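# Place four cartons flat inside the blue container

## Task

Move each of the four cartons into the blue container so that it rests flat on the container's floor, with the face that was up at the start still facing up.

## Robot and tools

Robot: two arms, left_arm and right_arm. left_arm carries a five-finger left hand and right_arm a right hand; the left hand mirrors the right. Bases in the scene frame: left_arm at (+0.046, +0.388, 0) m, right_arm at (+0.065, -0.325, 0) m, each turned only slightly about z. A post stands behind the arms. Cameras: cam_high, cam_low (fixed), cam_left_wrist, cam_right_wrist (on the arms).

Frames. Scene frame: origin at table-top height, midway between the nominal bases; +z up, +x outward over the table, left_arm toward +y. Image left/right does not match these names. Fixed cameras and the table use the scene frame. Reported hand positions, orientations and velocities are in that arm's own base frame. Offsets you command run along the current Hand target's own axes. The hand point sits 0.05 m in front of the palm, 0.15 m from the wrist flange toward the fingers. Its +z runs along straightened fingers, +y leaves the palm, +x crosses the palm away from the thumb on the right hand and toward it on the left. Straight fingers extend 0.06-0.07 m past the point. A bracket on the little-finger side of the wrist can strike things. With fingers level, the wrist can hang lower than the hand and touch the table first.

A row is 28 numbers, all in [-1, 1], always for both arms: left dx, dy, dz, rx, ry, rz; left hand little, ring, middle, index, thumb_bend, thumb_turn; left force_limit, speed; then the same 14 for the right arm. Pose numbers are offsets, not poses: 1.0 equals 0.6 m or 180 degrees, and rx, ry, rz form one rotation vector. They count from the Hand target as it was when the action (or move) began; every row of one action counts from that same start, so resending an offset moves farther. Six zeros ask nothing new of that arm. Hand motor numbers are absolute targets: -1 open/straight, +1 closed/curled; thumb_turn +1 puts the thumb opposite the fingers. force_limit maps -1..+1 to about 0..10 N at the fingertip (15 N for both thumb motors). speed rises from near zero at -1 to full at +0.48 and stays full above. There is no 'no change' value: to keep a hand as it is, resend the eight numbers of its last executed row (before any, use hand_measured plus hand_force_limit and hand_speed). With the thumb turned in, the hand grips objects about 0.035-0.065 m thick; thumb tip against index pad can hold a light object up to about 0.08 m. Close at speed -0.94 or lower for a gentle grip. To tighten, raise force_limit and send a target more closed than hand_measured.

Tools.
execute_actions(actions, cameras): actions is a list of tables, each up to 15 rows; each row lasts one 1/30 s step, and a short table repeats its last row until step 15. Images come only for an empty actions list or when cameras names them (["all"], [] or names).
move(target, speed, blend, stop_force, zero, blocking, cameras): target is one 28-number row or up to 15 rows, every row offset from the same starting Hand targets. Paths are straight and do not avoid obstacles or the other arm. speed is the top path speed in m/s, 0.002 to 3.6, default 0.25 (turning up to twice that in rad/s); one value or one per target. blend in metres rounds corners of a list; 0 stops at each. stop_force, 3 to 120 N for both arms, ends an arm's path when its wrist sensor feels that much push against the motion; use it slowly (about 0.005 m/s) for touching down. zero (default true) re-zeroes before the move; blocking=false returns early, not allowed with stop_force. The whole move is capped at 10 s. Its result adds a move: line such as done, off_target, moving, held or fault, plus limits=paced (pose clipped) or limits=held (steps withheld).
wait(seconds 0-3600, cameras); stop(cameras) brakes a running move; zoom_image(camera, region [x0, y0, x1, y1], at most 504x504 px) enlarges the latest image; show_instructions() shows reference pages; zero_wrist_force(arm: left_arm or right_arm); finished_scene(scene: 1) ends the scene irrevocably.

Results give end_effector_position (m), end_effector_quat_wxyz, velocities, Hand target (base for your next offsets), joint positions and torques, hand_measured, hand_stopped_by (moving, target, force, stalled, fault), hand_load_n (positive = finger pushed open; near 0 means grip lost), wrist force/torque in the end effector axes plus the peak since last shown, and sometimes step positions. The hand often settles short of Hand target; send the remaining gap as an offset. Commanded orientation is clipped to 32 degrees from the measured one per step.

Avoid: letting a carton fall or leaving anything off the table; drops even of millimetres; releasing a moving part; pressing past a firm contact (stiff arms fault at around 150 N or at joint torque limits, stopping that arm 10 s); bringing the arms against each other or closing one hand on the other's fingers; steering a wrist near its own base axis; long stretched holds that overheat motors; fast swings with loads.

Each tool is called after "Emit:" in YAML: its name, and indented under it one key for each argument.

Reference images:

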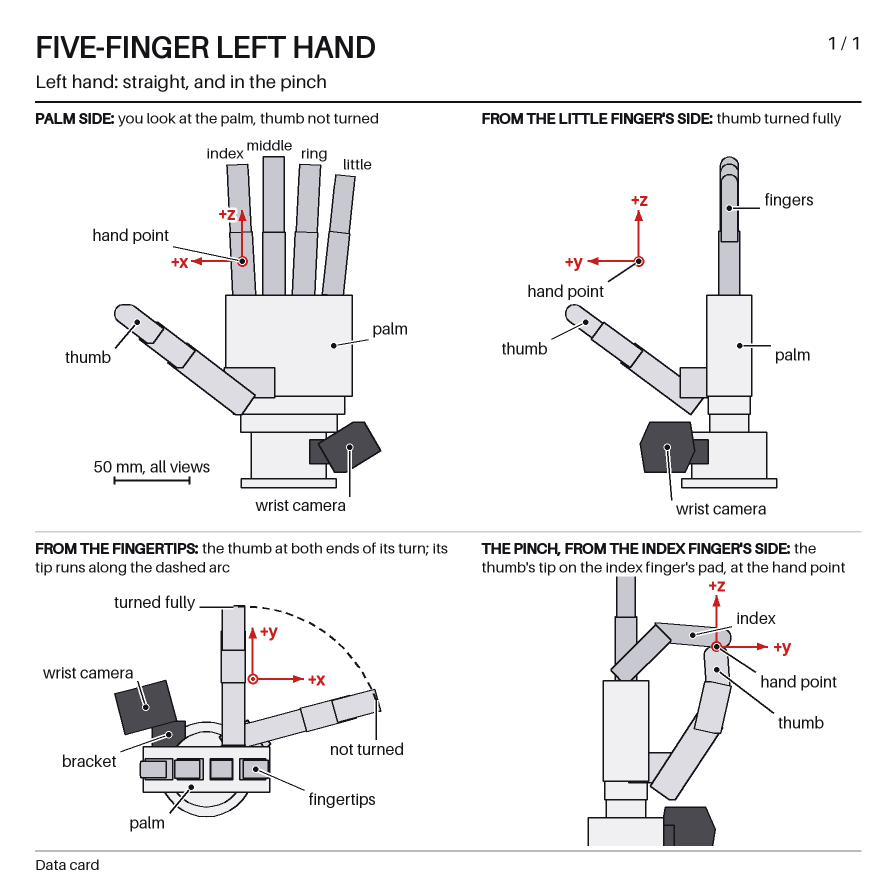

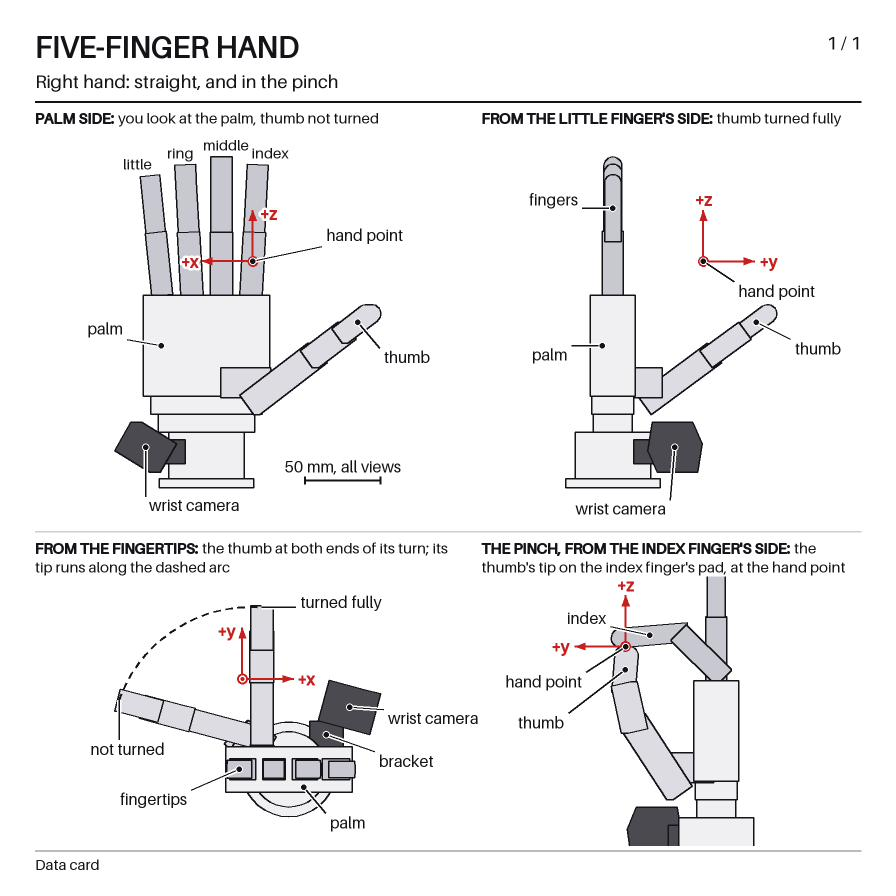

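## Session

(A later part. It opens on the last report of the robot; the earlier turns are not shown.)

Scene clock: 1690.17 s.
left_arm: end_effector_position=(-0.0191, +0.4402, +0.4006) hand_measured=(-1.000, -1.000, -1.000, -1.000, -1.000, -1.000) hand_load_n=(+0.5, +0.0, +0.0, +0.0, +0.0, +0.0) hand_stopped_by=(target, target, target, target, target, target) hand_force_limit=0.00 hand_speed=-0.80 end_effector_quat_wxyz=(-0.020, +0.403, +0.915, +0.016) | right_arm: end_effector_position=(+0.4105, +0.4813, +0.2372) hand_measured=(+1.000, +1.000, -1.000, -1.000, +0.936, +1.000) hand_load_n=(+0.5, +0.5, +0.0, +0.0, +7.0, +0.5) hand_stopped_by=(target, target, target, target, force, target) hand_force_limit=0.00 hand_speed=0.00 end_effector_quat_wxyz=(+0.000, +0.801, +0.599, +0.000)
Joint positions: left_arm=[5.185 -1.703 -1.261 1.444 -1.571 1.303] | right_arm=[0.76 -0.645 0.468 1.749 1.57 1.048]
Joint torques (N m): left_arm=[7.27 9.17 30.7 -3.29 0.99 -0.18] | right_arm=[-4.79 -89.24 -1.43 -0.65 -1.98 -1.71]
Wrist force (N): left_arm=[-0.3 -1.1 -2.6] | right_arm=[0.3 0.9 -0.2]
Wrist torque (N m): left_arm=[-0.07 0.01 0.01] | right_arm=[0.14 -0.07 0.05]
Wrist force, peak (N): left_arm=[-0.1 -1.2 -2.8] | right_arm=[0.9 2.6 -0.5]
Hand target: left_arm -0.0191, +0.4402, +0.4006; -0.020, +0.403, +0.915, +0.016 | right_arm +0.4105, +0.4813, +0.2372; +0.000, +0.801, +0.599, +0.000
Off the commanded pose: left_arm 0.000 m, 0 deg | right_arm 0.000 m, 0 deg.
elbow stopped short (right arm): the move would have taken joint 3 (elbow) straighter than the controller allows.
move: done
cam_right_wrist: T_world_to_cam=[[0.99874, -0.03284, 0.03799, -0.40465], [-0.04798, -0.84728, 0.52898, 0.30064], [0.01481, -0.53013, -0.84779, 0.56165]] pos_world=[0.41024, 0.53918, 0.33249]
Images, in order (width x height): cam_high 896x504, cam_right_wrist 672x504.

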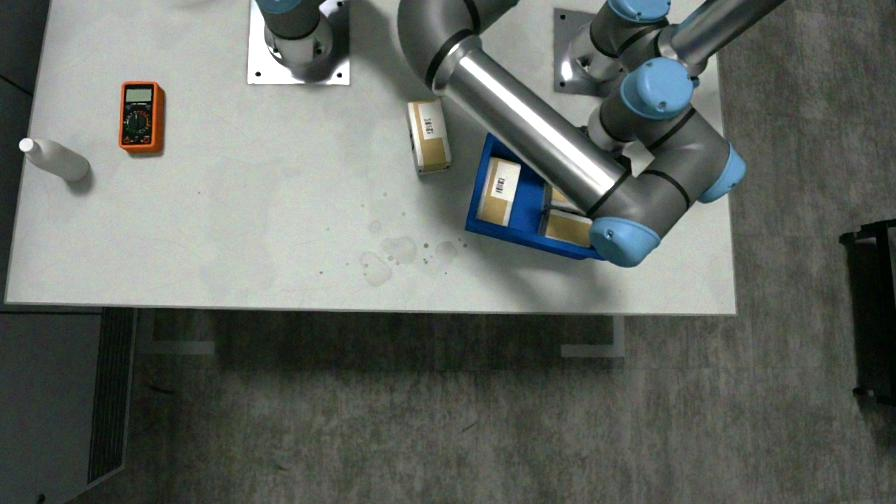

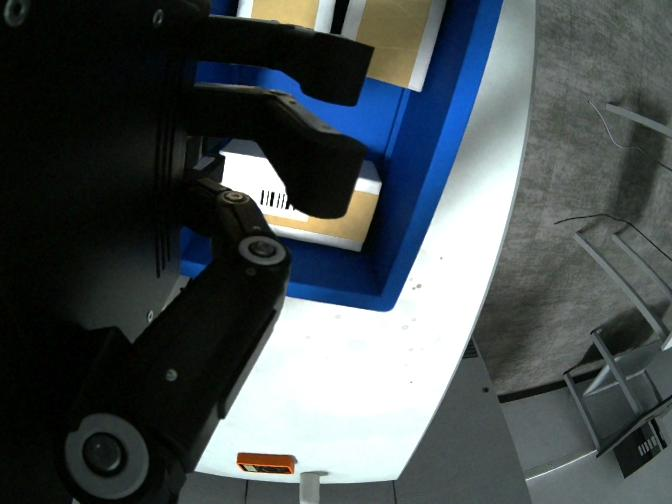

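Emit:
zoom_image:
  camera: "cam_right_wrist"
  region: [200, 0, 520, 320]

Emit:
zoom_image:
  camera: "cam_high"
  region: [400, 90, 640, 280]

Scaled by 1.575 from the camera's image (finer frame: 960x720).

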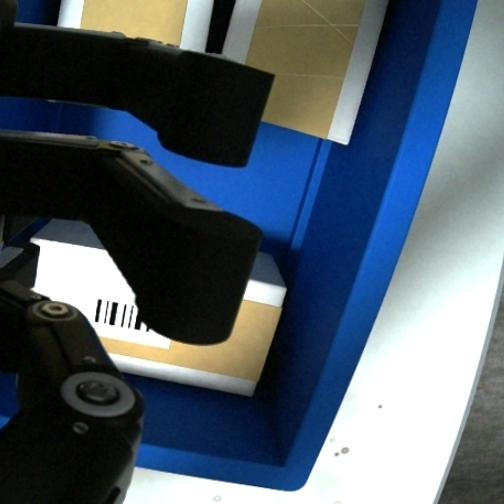

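Scaled by 2.100.

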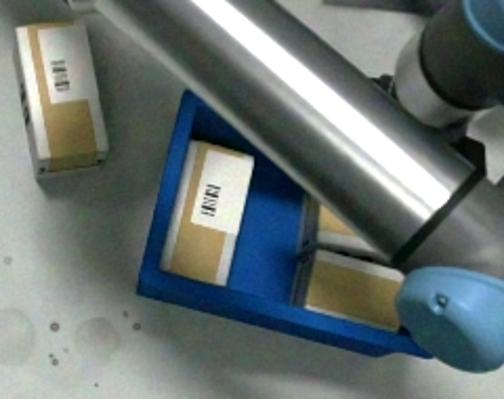

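Emit:
move:
  target:
    - [0,0,0,0,0,0,-1,-1,-1,-1,-1,-1,0,-0.8,0,-0.0217,0,0,0,0,1,1,-1,-1,1,1,0,0]
    - [0,0,0,0,0,0,-1,-1,-1,-1,-1,-1,0,-0.8,0,-0.0217,0.13,0,0,0,1,1,-1,-1,1,1,0,0]
    - [0,0,0,0,0,0,-1,-1,-1,-1,-1,-1,0,-0.8,0,-0.0217,0.202,0,0,0,1,1,-1,-1,1,1,0,0]
  speed: [0.1,0.1,0.03]
  stop_force: 4
  cameras: ["cam_right_wrist","cam_high"]

Scene clock: 1712.13 s.
left_arm: end_effector_position=(-0.0191, +0.4402, +0.4006) hand_measured=(-1.000, -1.000, -1.000, -1.000, -1.000, -1.000) hand_load_n=(+0.0, +0.0, +0.0, +0.0, +0.0, +0.0) hand_stopped_by=(target, target, target, target, target, target) hand_force_limit=0.00 hand_speed=-0.80 end_effector_quat_wxyz=(-0.020, +0.403, +0.915, +0.016) | right_arm: end_effector_position=(+0.3980, +0.4850, +0.1160) hand_measured=(+1.000, +1.000, -1.000, -1.000, +0.936, +1.000) hand_load_n=(+0.5, +0.0, +0.0, +0.0, +7.0, +1.0) hand_stopped_by=(target, target, target, target, force, target) hand_force_limit=0.00 hand_speed=0.00 end_effector_quat_wxyz=(+0.000, +0.801, +0.599, +0.000)
Joint positions: left_arm=[5.185 -1.703 -1.261 1.444 -1.571 1.303] | right_arm=[0.778 -0.667 0.819 1.419 1.57 1.066]
Joint torques (N m): left_arm=[7.41 8.79 30.35 -3.3 0.84 -0.47] | right_arm=[0.64 -30.43 -3.6 -0.56 -1.91 -0.16]
Wrist force (N): left_arm=[-0.3 -1.2 -2.5] | right_arm=[-0.3 0.6 0.3]
Wrist torque (N m): left_arm=[-0.08 0.01 0.01] | right_arm=[0.07 0.03 0.04]
Wrist force, peak (N): left_arm=[-0.2 -1.4 -3.0] | right_arm=[-0.3 2.4 -0.2]
Hand target: left_arm -0.0191, +0.4402, +0.4006; -0.020, +0.403, +0.915, +0.016 | right_arm +0.3980, +0.4850, +0.1160; +0.000, +0.801, +0.599, +0.000
Off the commanded pose: left_arm 0.000 m, 0 deg | right_arm 0.000 m, 0 deg.
move: done
cam_right_wrist: T_world_to_cam=[[0.99874, -0.03284, 0.03798, -0.38734], [-0.04798, -0.84732, 0.52891, 0.36732], [0.01481, -0.53006, -0.84783, 0.46101]] pos_world=[0.39764, 0.54288, 0.21129]
Images, in order (width x height): cam_high 896x504, cam_right_wrist 672x504.

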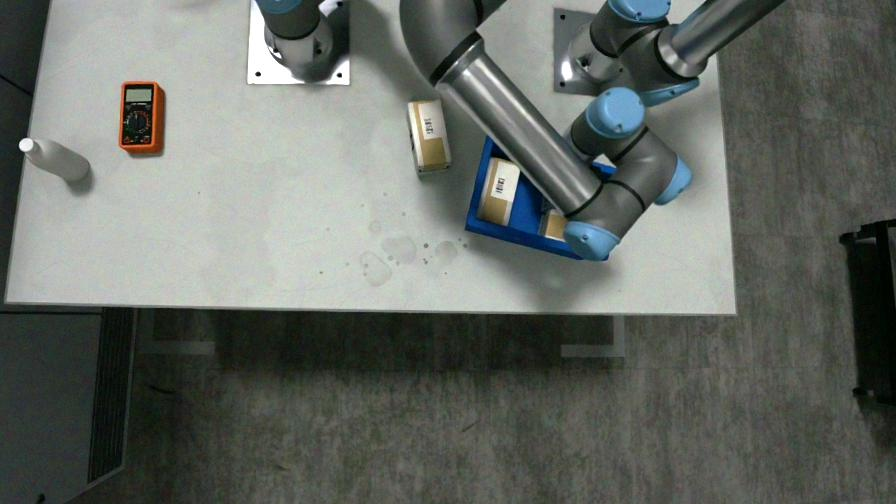

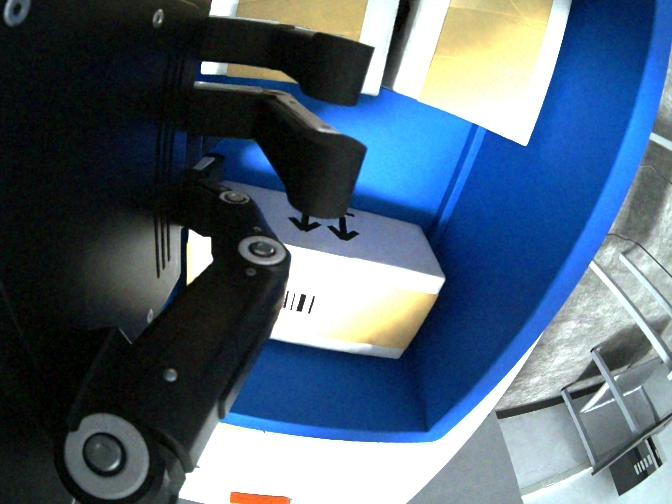

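Emit:
zoom_image:
  camera: "cam_right_wrist"
  region: [180, 0, 600, 240]

Scaled by 1.200 from the camera's image (finer frame: 960x720).

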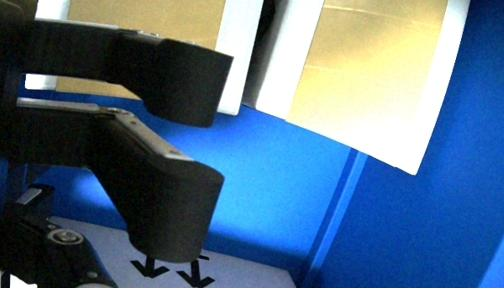

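Emit:
move:
  target: [0,0,0,0,0,0,-1,-1,-1,-1,-1,-1,0,-0.8,0,0.015,0,0,0,0,1,1,-1,-1,1,1,0,0]
  speed: 0.05

Emit:
move:
  target: [0,0,0,0,0,0,-1,-1,-1,-1,-1,-1,0,-0.8,0.0383,0,0,0,0,0,1,1,-1,-1,1,1,0,0]
  speed: 0.012
  stop_force: 3.2
  cameras: ["cam_right_wrist","cam_high"]

Scene clock: 1727.23 s.
left_arm: end_effector_position=(-0.0191, +0.4402, +0.4006) hand_measured=(-1.000, -1.000, -1.000, -1.000, -1.000, -1.000) hand_load_n=(+0.0, +0.0, +0.0, +0.0, +0.0, +0.0) hand_stopped_by=(target, target, target, target, target, target) hand_force_limit=0.00 hand_speed=-0.80 end_effector_quat_wxyz=(-0.020, +0.403, +0.915, +0.016) | right_arm: end_effector_position=(+0.4065, +0.4825, +0.1160) hand_measured=(+1.000, +1.000, -1.000, -1.000, +0.936, +1.000) hand_load_n=(+0.0, +0.0, +0.0, +0.0, +7.5, +0.5) hand_stopped_by=(target, target, target, target, force, target) hand_force_limit=0.00 hand_speed=0.00 end_effector_quat_wxyz=(+0.000, +0.801, +0.599, +0.000)
Joint positions: left_arm=[5.185 -1.703 -1.261 1.444 -1.571 1.303] | right_arm=[0.766 -0.659 0.803 1.427 1.57 1.053]
Joint torques (N m): left_arm=[7.82 8.91 30.24 -3.47 0.87 -0.32] | right_arm=[-5.94 -29.95 -28.04 4.77 -1.53 -1.25]
Wrist force (N): left_arm=[-0.1 -1.1 -2.8] | right_arm=[-0.5 0.9 -0.2]
Wrist torque (N m): left_arm=[-0.08 -0.03 0.03] | right_arm=[0.13 0.06 0.04]
Wrist force, peak (N): left_arm=[-0.2 -1.4 -2.9] | right_arm=[-0.4 1.1 -0.2]
Hand target: left_arm -0.0191, +0.4402, +0.4006; -0.020, +0.403, +0.915, +0.016 | right_arm +0.4066, +0.4824, +0.1160; +0.000, +0.801, +0.599, +0.000
Off the commanded pose: left_arm 0.000 m, 0 deg | right_arm 0.000 m, 0 deg.
move: done

Scene clock: 1730.00 s.
left_arm: end_effector_position=(-0.0191, +0.4402, +0.4006) hand_measured=(-1.000, -1.000, -1.000, -1.000, -1.000, -1.000) hand_load_n=(+0.0, +0.0, +0.0, +0.5, +0.0, +0.0) hand_stopped_by=(target, target, target, target, target, target) hand_force_limit=0.00 hand_speed=-0.80 end_effector_quat_wxyz=(-0.020, +0.403, +0.915, +0.016) | right_arm: end_effector_position=(+0.4131, +0.5045, +0.1160) hand_measured=(+1.000, +1.000, -1.000, -1.000, +0.936, +1.000) hand_load_n=(+0.0, +0.0, +0.0, +0.0, +7.5, +0.5) hand_stopped_by=(target, target, target, target, force, target) hand_force_limit=0.00 hand_speed=0.00 end_effector_quat_wxyz=(+0.000, +0.801, +0.599, +0.000)
Joint positions: left_arm=[5.185 -1.703 -1.261 1.444 -1.571 1.303] | right_arm=[0.783 -0.58 0.654 1.497 1.57 1.071]
Joint torques (N m): left_arm=[8.01 9.31 29.5 -3.36 0.82 -0.41] | right_arm=[7.72 -32.48 -30.09 4.95 -0.38 1.32]
Wrist force (N): left_arm=[0.1 -1.3 -2.8] | right_arm=[0.1 1.0 -0.2]
Wrist torque (N m): left_arm=[-0.10 -0.05 0.04] | right_arm=[0.13 -0.05 0.06]
Wrist force, peak (N): left_arm=[-0.3 -1.2 -2.9] | right_arm=[0.4 1.0 -0.1]
Hand target: left_arm -0.0191, +0.4402, +0.4006; -0.020, +0.403, +0.915, +0.016 | right_arm +0.4131, +0.5045, +0.1160; +0.000, +0.801, +0.599, +0.000
Off the commanded pose: left_arm 0.000 m, 0 deg | right_arm 0.000 m, 0 deg.
move: done
cam_right_wrist: T_world_to_cam=[[0.99874, -0.03284, 0.03798, -0.40178], [-0.04798, -0.84735, 0.52886, 0.38459], [0.01481, -0.53002, -0.84786, 0.47111]] pos_world=[0.41274, 0.56239, 0.21129]
Images, in order (width x height): cam_high 896x504, cam_right_wrist 672x504.

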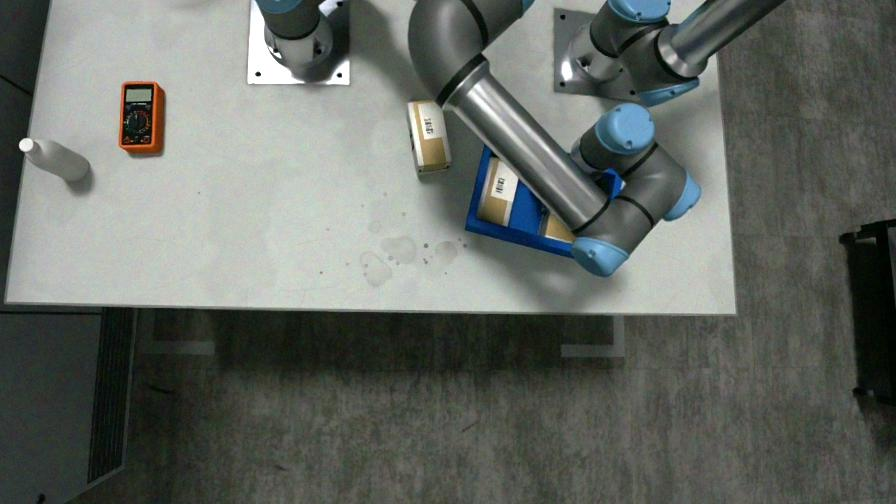

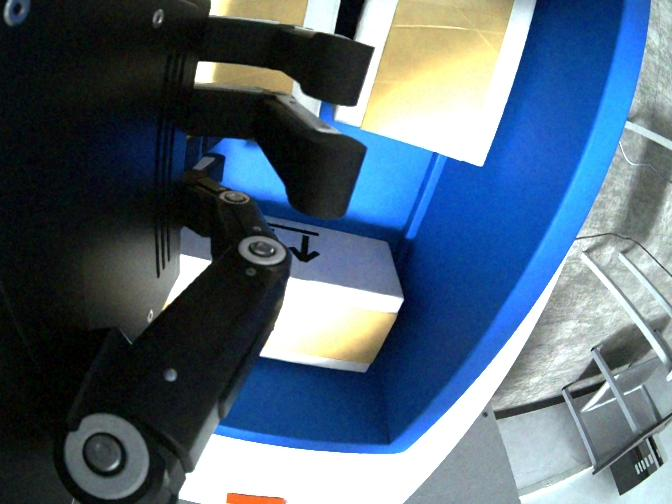

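Emit:
zoom_image:
  camera: "cam_right_wrist"
  region: [180, 0, 600, 240]

Scaled by 1.200 from the camera's image (finer frame: 960x720).

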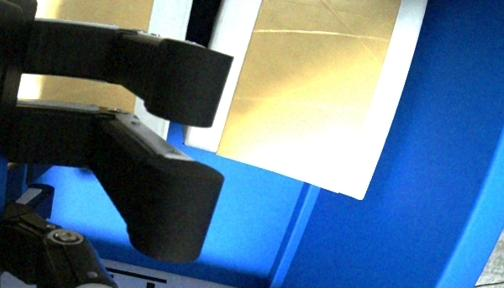

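Emit:
move:
  target: [0,0,0,0,0,0,-1,-1,-1,-1,-1,-1,0,-0.8,0.015,0,0,0,0,0,1,1,-1,-1,1,1,0,0]
  speed: 0.01
  stop_force: 3
  cameras: ["cam_right_wrist","cam_high"]

Emit:
zoom_image:
  camera: "cam_right_wrist"
  region: [180, 0, 600, 240]

Scene clock: 1740.67 s.
left_arm: end_effector_position=(-0.0191, +0.4402, +0.4006) hand_measured=(-1.000, -1.000, -1.000, -1.000, -1.000, -1.000) hand_load_n=(+0.0, +0.0, +0.0, +0.0, +0.0, +0.0) hand_stopped_by=(target, target, target, target, target, target) hand_force_limit=0.00 hand_speed=-0.80 end_effector_quat_wxyz=(-0.020, +0.403, +0.915, +0.016) | right_arm: end_effector_position=(+0.4157, +0.5131, +0.1160) hand_measured=(+1.000, +1.000, -1.000, -1.000, +0.936, +1.000) hand_load_n=(+0.0, +0.0, +0.5, +0.0, +7.5, +0.5) hand_stopped_by=(target, target, target, target, force, target) hand_force_limit=0.00 hand_speed=0.00 end_effector_quat_wxyz=(+0.000, +0.801, +0.599, +0.000)
Joint positions: left_arm=[5.185 -1.703 -1.261 1.444 -1.571 1.303] | right_arm=[0.79 -0.544 0.586 1.529 1.57 1.077]
Joint torques (N m): left_arm=[7.32 9.15 29.57 -3.29 0.85 -0.54] | right_arm=[8.19 -33.39 -30.67 4.32 0.19 1.67]
Wrist force (N): left_arm=[0.0 -1.0 -2.3] | right_arm=[-2.3 -0.1 0.9]
Wrist torque (N m): left_arm=[-0.07 -0.02 0.02] | right_arm=[0.03 0.05 -0.21]
Wrist force, peak (N): left_arm=[-0.3 -1.3 -2.8] | right_arm=[-2.5 0.7 -1.1]
Hand target: left_arm -0.0191, +0.4402, +0.4006; -0.020, +0.403, +0.915, +0.016 | right_arm +0.4157, +0.5131, +0.1160; +0.000, +0.801, +0.599, +0.000
Off the commanded pose: left_arm 0.000 m, 0 deg | right_arm 0.000 m, 0 deg.
move: done
cam_right_wrist: T_world_to_cam=[[0.99874, -0.03279, 0.03807, -0.40414], [-0.04798, -0.84733, 0.5289, 0.39198], [0.01491, -0.53006, -0.84783, 0.4756]] pos_world=[0.41534, 0.57098, 0.21129]
Images, in order (width x height): cam_high 896x504, cam_right_wrist 672x504.

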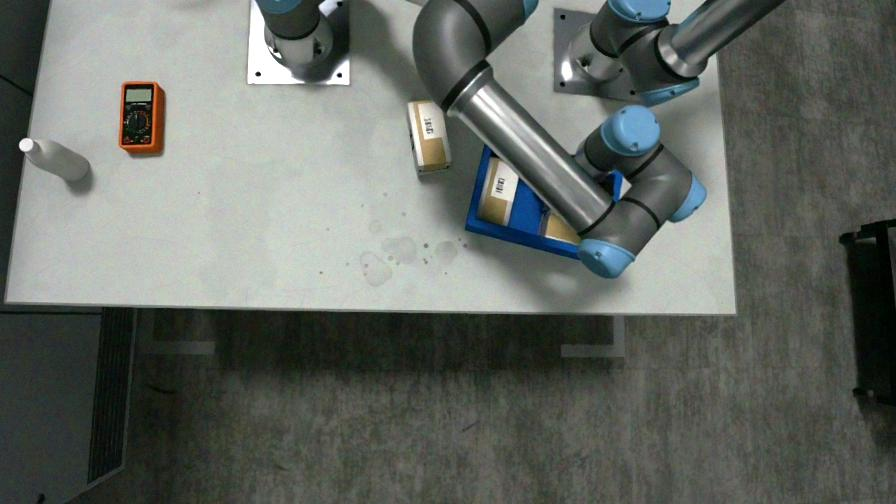

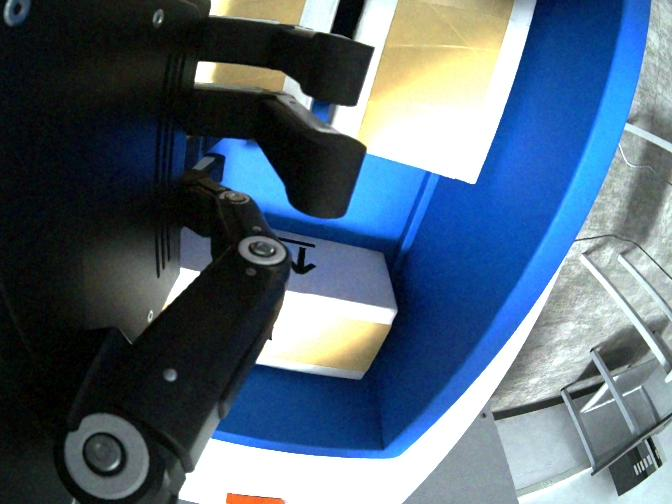

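Scaled by 1.200 from the camera's image (finer frame: 960x720).

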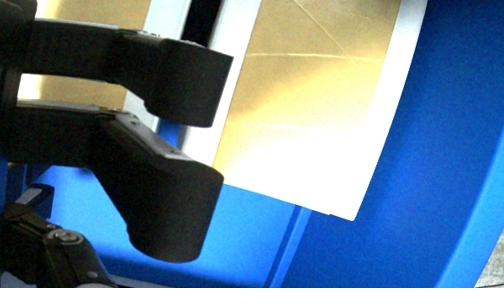

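Emit:
move:
  target:
    - [0,0,0,0,0,0,-1,-1,-1,-1,-1,-1,0,-0.8,-0.04,0,0,0,0,0,1,1,-1,-1,1,1,0,0]
    - [0,0,0,0,0,0,-1,-1,-1,-1,-1,-1,0,-0.8,-0.04,0,-0.18,0,0,0,1,1,-1,-1,1,1,0,0]
  speed: [0.05,0.15]
  cameras: ["cam_right_wrist","cam_high"]

Emit:
zoom_image:
  camera: "cam_right_wrist"
  region: [200, 0, 520, 320]

Scene clock: 1746.70 s.
left_arm: end_effector_position=(-0.0191, +0.4402, +0.4006) hand_measured=(-1.000, -1.000, -1.000, -1.000, -1.000, -1.000) hand_load_n=(+0.0, +0.0, +0.0, +0.0, +0.0, +0.0) hand_stopped_by=(target, target, target, target, target, target) hand_force_limit=0.00 hand_speed=-0.80 end_effector_quat_wxyz=(-0.020, +0.403, +0.915, +0.016) | right_arm: end_effector_position=(+0.4089, +0.4900, +0.2240) hand_measured=(+1.000, +1.000, -1.000, -1.000, +0.936, +1.000) hand_load_n=(+0.0, +0.0, +0.0, +0.0, +7.5, +0.5) hand_stopped_by=(target, target, target, target, force, target) hand_force_limit=0.00 hand_speed=0.00 end_effector_quat_wxyz=(+0.000, +0.801, +0.599, +0.000)
Joint positions: left_arm=[5.185 -1.703 -1.261 1.444 -1.571 1.303] | right_arm=[0.772 -0.624 0.461 1.734 1.57 1.059]
Joint torques (N m): left_arm=[7.9 9.46 29.59 -3.24 0.75 -0.42] | right_arm=[6.88 -32.49 -29.05 4.99 1.87 1.37]
Wrist force (N): left_arm=[-0.1 -1.1 -2.5] | right_arm=[0.2 0.9 0.2]
Wrist torque (N m): left_arm=[-0.09 0.00 0.02] | right_arm=[0.12 -0.07 -0.03]
Wrist force, peak (N): left_arm=[0.0 -1.1 -3.1] | right_arm=[-2.6 0.6 -1.3]
Hand target: left_arm -0.0191, +0.4402, +0.4006; -0.020, +0.403, +0.915, +0.016 | right_arm +0.4089, +0.4900, +0.2240; +0.000, +0.801, +0.599, +0.000
Off the commanded pose: left_arm 0.000 m, 0 deg | right_arm 0.000 m, 0 deg.
move: done
cam_right_wrist: T_world_to_cam=[[0.99874, -0.03279, 0.03806, -0.40221], [-0.04798, -0.84735, 0.52886, 0.31505], [0.01491, -0.53002, -0.84786, 0.55493]] pos_world=[0.40854, 0.54788, 0.31919]
Images, in order (width x height): cam_high 896x504, cam_right_wrist 672x504.

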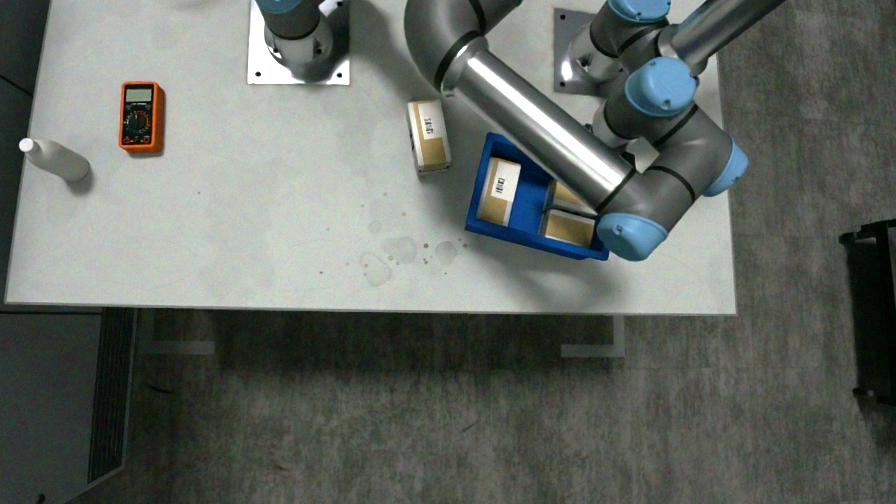

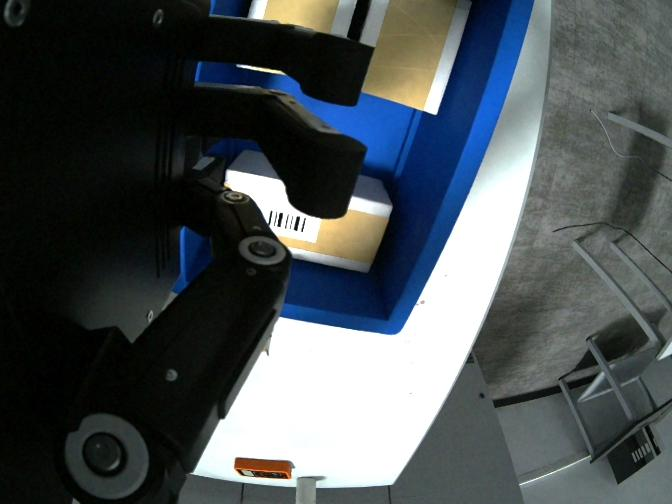

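Scaled by 1.575 from the camera's image (finer frame: 960x720).

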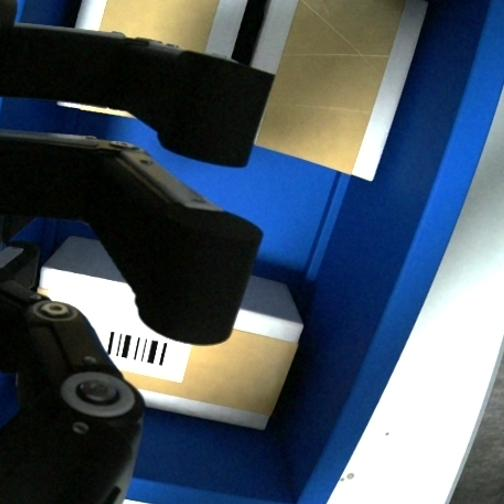

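Emit:
zoom_image:
  camera: "cam_right_wrist"
  region: [230, 0, 390, 120]

Emit:
zoom_image:
  camera: "cam_high"
  region: [460, 120, 640, 270]

Scaled by 3.150 from the camera's image (finer frame: 960x720).

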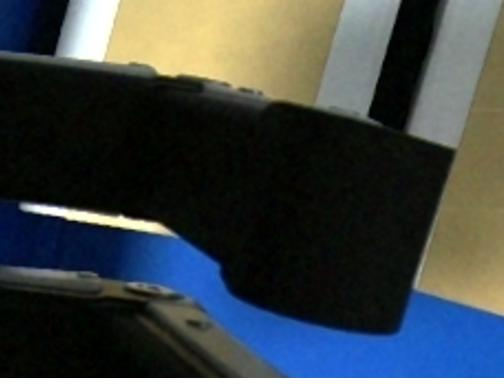

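Scaled by 2.800.

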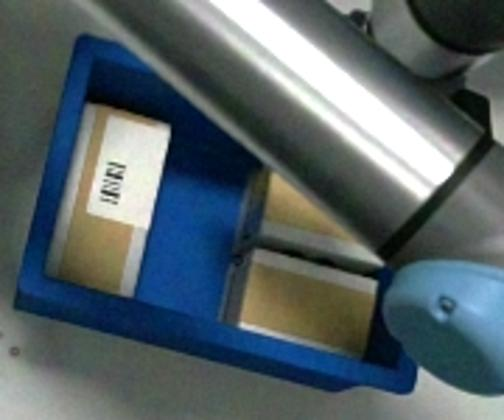

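Emit:
move:
  target: [0,0,0,0,0,0,-1,-1,-1,-1,-1,-1,0,-0.8,0,0,0,0,0,0.4917,1,1,-1,-0.3,-1,1,0,0]
  speed: 0.4

Emit:
move:
  target: [0,0,0,0,0,0,-1,-1,-1,-1,-1,-1,0,-0.8,0,0,0,0.2922,0,0,1,1,1,-0.3,-1,1,0,0]
  speed: 0.3
  cameras: ["cam_right_wrist","cam_high"]

Scene clock: 1802.37 s.
left_arm: end_effector_position=(-0.0191, +0.4402, +0.4006) hand_measured=(-1.000, -1.000, -1.000, -1.000, -1.000, -1.000) hand_load_n=(+0.5, +0.0, +0.0, +0.0, +0.0, +0.0) hand_stopped_by=(target, target, target, target, target, target) hand_force_limit=0.00 hand_speed=-0.80 end_effector_quat_wxyz=(-0.020, +0.403, +0.915, +0.016) | right_arm: end_effector_position=(+0.4078, +0.4887, +0.2233) hand_measured=(+1.000, +1.000, -1.000, -0.300, -1.000, +1.000) hand_load_n=(+0.0, +0.0, +0.0, +0.0, +0.0, +0.0) hand_stopped_by=(target, target, target, target, target, target) hand_force_limit=0.00 hand_speed=0.00 end_effector_quat_wxyz=(-0.074, +0.988, -0.131, +0.044)
Joint positions: left_arm=[5.185 -1.703 -1.261 1.444 -1.571 1.303] | right_arm=[0.666 -0.44 0.035 1.808 1.53 2.503]
Joint torques (N m): left_arm=[7.73 9.57 30.41 -3.14 0.92 -0.49] | right_arm=[-5.1 -33.44 -28.41 4.54 -2.33 1.82]
Wrist force (N): left_arm=[-0.1 -1.0 -2.7] | right_arm=[-0.2 1.5 -0.2]
Wrist torque (N m): left_arm=[-0.06 -0.01 0.02] | right_arm=[0.27 -0.01 -0.02]
Wrist force, peak (N): left_arm=[-0.4 -1.3 -2.9] | right_arm=[0.0 1.8 -0.2]
Hand target: left_arm -0.0191, +0.4402, +0.4006; -0.020, +0.403, +0.915, +0.016 | right_arm +0.4089, +0.4900, +0.2240; +0.000, +0.991, -0.130, +0.000
Off the commanded pose: left_arm 0.000 m, 0 deg | right_arm 0.002 m, 10 deg.
elbow stopped short (right arm): the move would have taken joint 3 (elbow) straighter than the controller allows.
move: off_target (right_arm)

Scene clock: 1804.37 s.
left_arm: end_effector_position=(-0.0191, +0.4402, +0.4006) hand_measured=(-1.000, -1.000, -1.000, -1.000, -1.000, -1.000) hand_load_n=(+0.0, +0.0, +0.0, +0.5, +0.0, +0.0) hand_stopped_by=(target, target, target, target, target, target) hand_force_limit=0.00 hand_speed=-0.80 end_effector_quat_wxyz=(-0.020, +0.403, +0.915, +0.016) | right_arm: end_effector_position=(+0.4089, +0.4900, +0.2240) hand_measured=(+1.000, +1.000, +1.000, -0.300, -1.000, +1.000) hand_load_n=(+0.0, +0.0, +0.0, +0.0, +0.0, +0.0) hand_stopped_by=(target, target, target, target, target, target) hand_force_limit=0.00 hand_speed=0.00 end_effector_quat_wxyz=(-0.439, +0.889, -0.117, +0.057)
Joint positions: left_arm=[5.185 -1.703 -1.261 1.444 -1.571 1.303] | right_arm=[0.424 -1.122 1.27 0.731 0.908 2.503]
Joint torques (N m): left_arm=[7.68 9 30.23 -3.22 0.71 -0.68] | right_arm=[-4.63 -66.72 -3.83 -1.27 -3.31 1.78]
Wrist force (N): left_arm=[-0.1 -1.3 -2.4] | right_arm=[-0.2 3.8 -1.2]
Wrist torque (N m): left_arm=[-0.12 0.00 0.03] | right_arm=[0.65 0.05 0.10]
Wrist force, peak (N): left_arm=[-0.1 -1.1 -3.0] | right_arm=[-0.1 4.5 -1.2]
Hand target: left_arm -0.0191, +0.4402, +0.4006; -0.020, +0.403, +0.915, +0.016 | right_arm +0.4089, +0.4900, +0.2240; -0.439, +0.889, -0.117, +0.057
Off the commanded pose: left_arm 0.000 m, 0 deg | right_arm 0.000 m, 0 deg.
move: done
cam_right_wrist: T_world_to_cam=[[0.08295, -0.66197, -0.74493, 0.456], [-0.93691, -0.30652, 0.16806, 0.4943], [-0.33959, 0.68399, -0.64563, 0.05975]] pos_world=[0.44558, 0.4125, 0.29519]
Images, in order (width x height): cam_high 896x504, cam_right_wrist 672x504.

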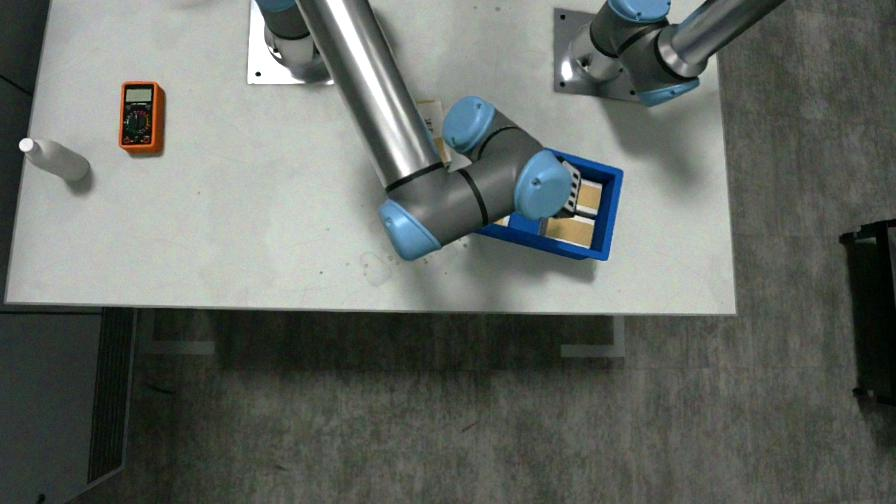

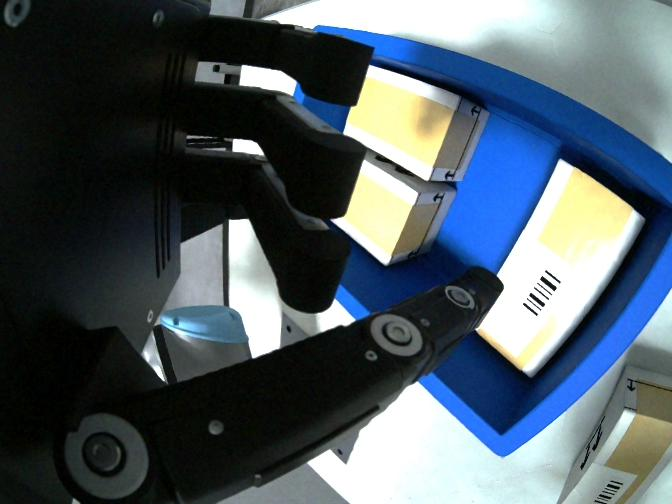

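Emit:
zoom_image:
  camera: "cam_right_wrist"
  region: [320, 50, 520, 290]

Scaled by 2.100 from the camera's image (finer frame: 960x720).

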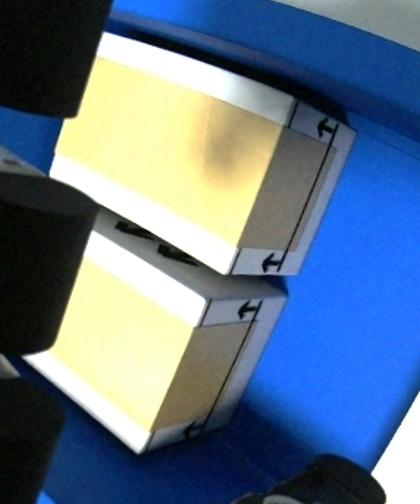

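Emit:
move:
  target: [0,0,0,0,0,0,-1,-1,-1,-1,-1,-1,0,-0.8,-0.0153,0.0671,0.1975,0,0,0,1,1,1,-0.3,-1,1,0,0]
  speed: 0.1
  stop_force: 5
  cameras: ["cam_right_wrist","cam_high"]

Emit:
zoom_image:
  camera: "cam_right_wrist"
  region: [240, 0, 640, 300]

Scene clock: 1829.90 s.
left_arm: end_effector_position=(-0.0191, +0.4402, +0.4006) hand_measured=(-1.000, -1.000, -1.000, -1.000, -1.000, -1.000) hand_load_n=(+0.0, +0.0, +0.0, +0.0, -0.5, +0.0) hand_stopped_by=(target, target, target, target, target, target) hand_force_limit=0.00 hand_speed=-0.80 end_effector_quat_wxyz=(-0.020, +0.403, +0.915, +0.016) | right_arm: end_effector_position=(+0.4180, +0.5598, +0.1201) hand_measured=(+1.000, +1.000, +1.000, -0.300, -1.000, +1.000) hand_load_n=(+0.0, +0.0, +0.0, +0.0, +0.0, +0.0) hand_stopped_by=(target, target, target, target, target, target) hand_force_limit=0.00 hand_speed=0.00 end_effector_quat_wxyz=(-0.439, +0.889, -0.117, +0.057)
Joint positions: left_arm=[5.185 -1.703 -1.261 1.444 -1.571 1.303] | right_arm=[0.534 -0.943 1.25 0.512 0.981 2.605]
Joint torques (N m): left_arm=[7.81 9.28 29.62 -3.14 0.69 -0.71] | right_arm=[7.79 -25.27 -30.32 -1.33 1.75 1.61]
Wrist force (N): left_arm=[-0.2 -1.3 -2.5] | right_arm=[-0.7 3.6 -0.8]
Wrist torque (N m): left_arm=[-0.11 0.00 0.03] | right_arm=[0.59 0.09 0.09]
Wrist force, peak (N): left_arm=[-0.3 -1.5 -3.1] | right_arm=[1.8 4.0 -2.2]
Hand target: left_arm -0.0191, +0.4402, +0.4006; -0.020, +0.403, +0.915, +0.016 | right_arm +0.4180, +0.5598, +0.1201; -0.439, +0.889, -0.117, +0.057
Off the commanded pose: left_arm 0.000 m, 0 deg | right_arm 0.000 m, 0 deg.
move: done
cam_right_wrist: T_world_to_cam=[[0.08291, -0.66188, -0.74501, 0.4239], [-0.93695, -0.30645, 0.16799, 0.54166], [-0.33949, 0.68411, -0.64555, -0.0521]] pos_world=[0.45468, 0.4822, 0.19119]
Images, in order (width x height): cam_high 896x504, cam_right_wrist 672x504.

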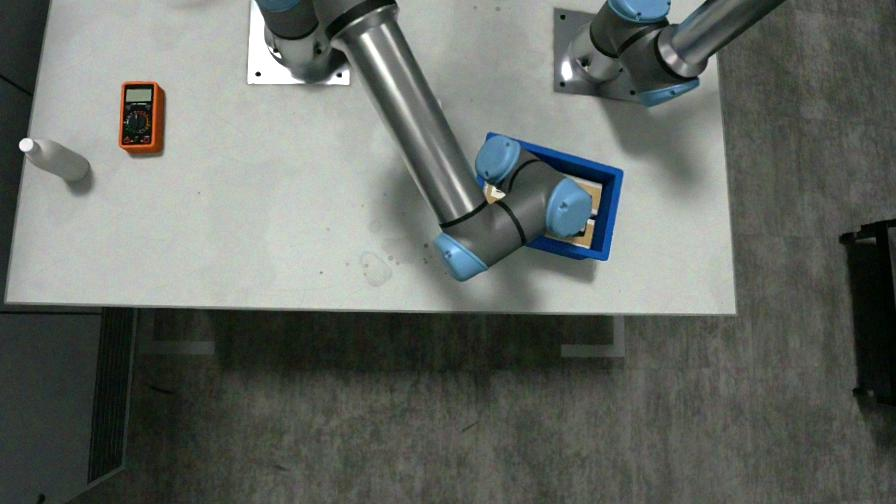

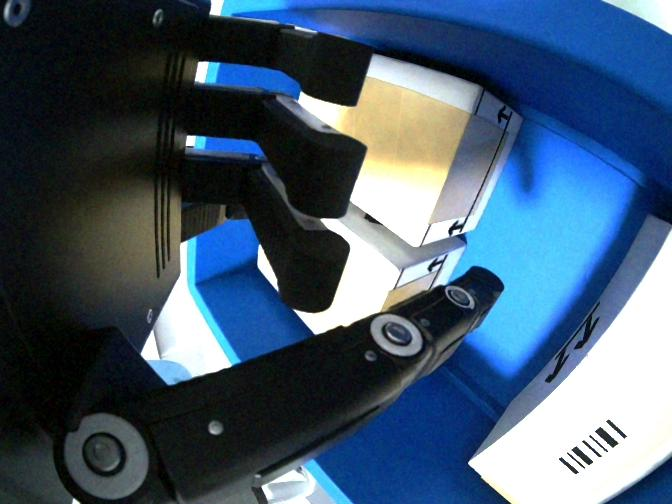

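Scaled by 1.260 from the camera's image (finer frame: 960x720).

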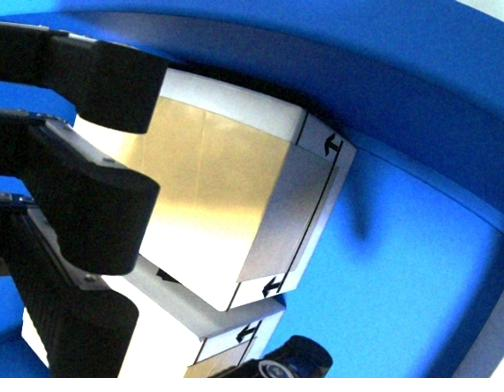

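Emit:
move:
  target:
    - [0,0,0,0,0,0,-1,-1,-1,-1,-1,-1,0,-0.8,-0.0158,0,0,0,0,0,1,1,1,-0.3,-1,1,0,0]
    - [0,0,0,0,0,0,-1,-1,-1,-1,-1,-1,0,-0.8,-0.0158,0.0265,0.0202,0,0,0,1,1,1,-0.3,-1,1,0,0]
  speed: 0.05
  stop_force: 4
  cameras: ["cam_right_wrist","cam_high"]

Emit:
zoom_image:
  camera: "cam_right_wrist"
  region: [180, 60, 580, 360]

Scene clock: 1844.40 s.
left_arm: end_effector_position=(-0.0191, +0.4402, +0.4006) hand_measured=(-1.000, -1.000, -1.000, -1.000, -1.000, -1.000) hand_load_n=(+0.0, +0.0, +0.0, +0.0, +0.0, +0.0) hand_stopped_by=(target, target, target, target, target, target) hand_force_limit=0.00 hand_speed=-0.80 end_effector_quat_wxyz=(-0.020, +0.403, +0.915, +0.016) | right_arm: end_effector_position=(+0.4088, +0.5622, +0.1068) hand_measured=(+1.000, +1.000, +1.000, -0.300, -1.000, +1.000) hand_load_n=(+0.0, +0.0, +0.0, +0.0, +0.0, +0.0) hand_stopped_by=(target, target, target, target, target, target) hand_force_limit=0.00 hand_speed=0.00 end_effector_quat_wxyz=(-0.439, +0.889, -0.117, +0.057)
Joint positions: left_arm=[5.185 -1.703 -1.261 1.444 -1.571 1.303] | right_arm=[0.547 -0.946 1.289 0.47 0.989 2.616]
Joint torques (N m): left_arm=[7.7 9.56 30.16 -3.19 0.84 -0.67] | right_arm=[4.27 -72.58 -28.43 3.29 0.34 -1.27]
Wrist force (N): left_arm=[-0.2 -1.2 -2.6] | right_arm=[1.5 1.7 -2.3]
Wrist torque (N m): left_arm=[-0.08 0.01 0.02] | right_arm=[0.64 0.13 0.10]
Wrist force, peak (N): left_arm=[-0.3 -1.3 -3.0] | right_arm=[5.5 -14.0 -13.3]
Hand target: left_arm -0.0191, +0.4402, +0.4006; -0.020, +0.403, +0.915, +0.016 | right_arm +0.4088, +0.5622, +0.1069; -0.439, +0.889, -0.117, +0.057 (not the last commanded pose)
Off the commanded pose: left_arm 0.000 m, 0 deg | right_arm 0.007 m, 0 deg.
move: contact (right_arm); path passed 1 of 2 targets
cam_right_wrist: T_world_to_cam=[[0.08302, -0.66195, -0.74493, 0.41639], [-0.93694, -0.3065, 0.16795, 0.53602], [-0.3395, 0.68401, -0.64565, -0.06532]] pos_world=[0.44548, 0.4846, 0.17799]
Images, in order (width x height): cam_high 896x504, cam_right_wrist 672x504.

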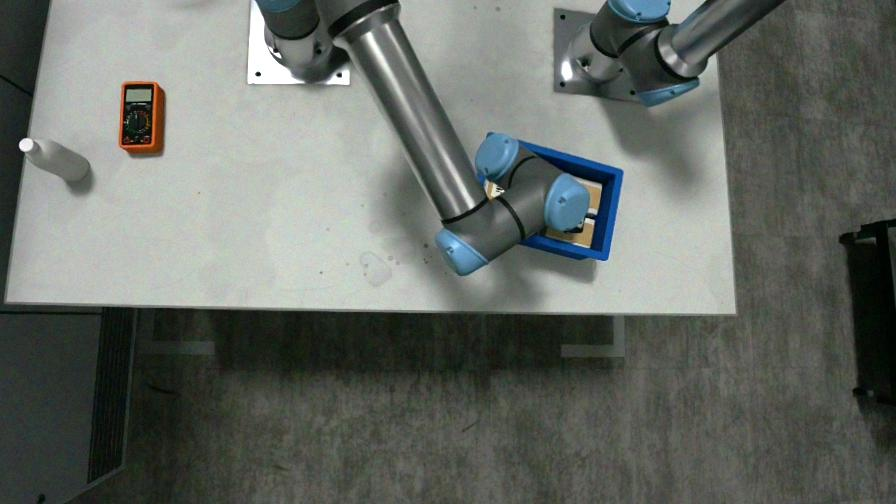

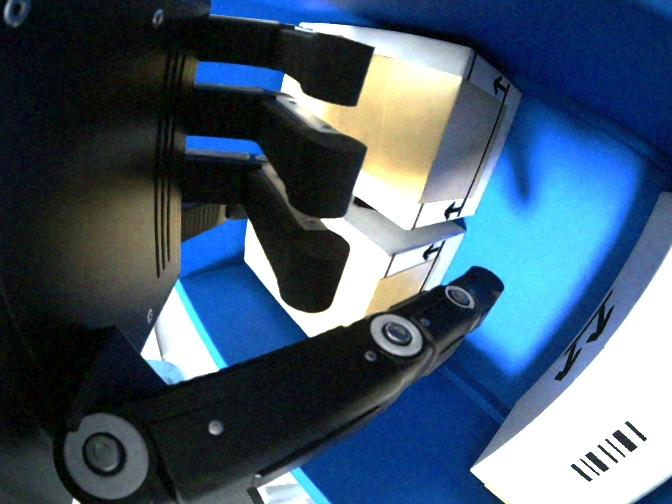

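Scaled by 1.260 from the camera's image (finer frame: 960x720).

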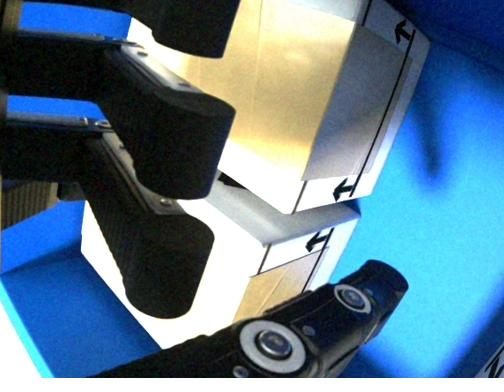

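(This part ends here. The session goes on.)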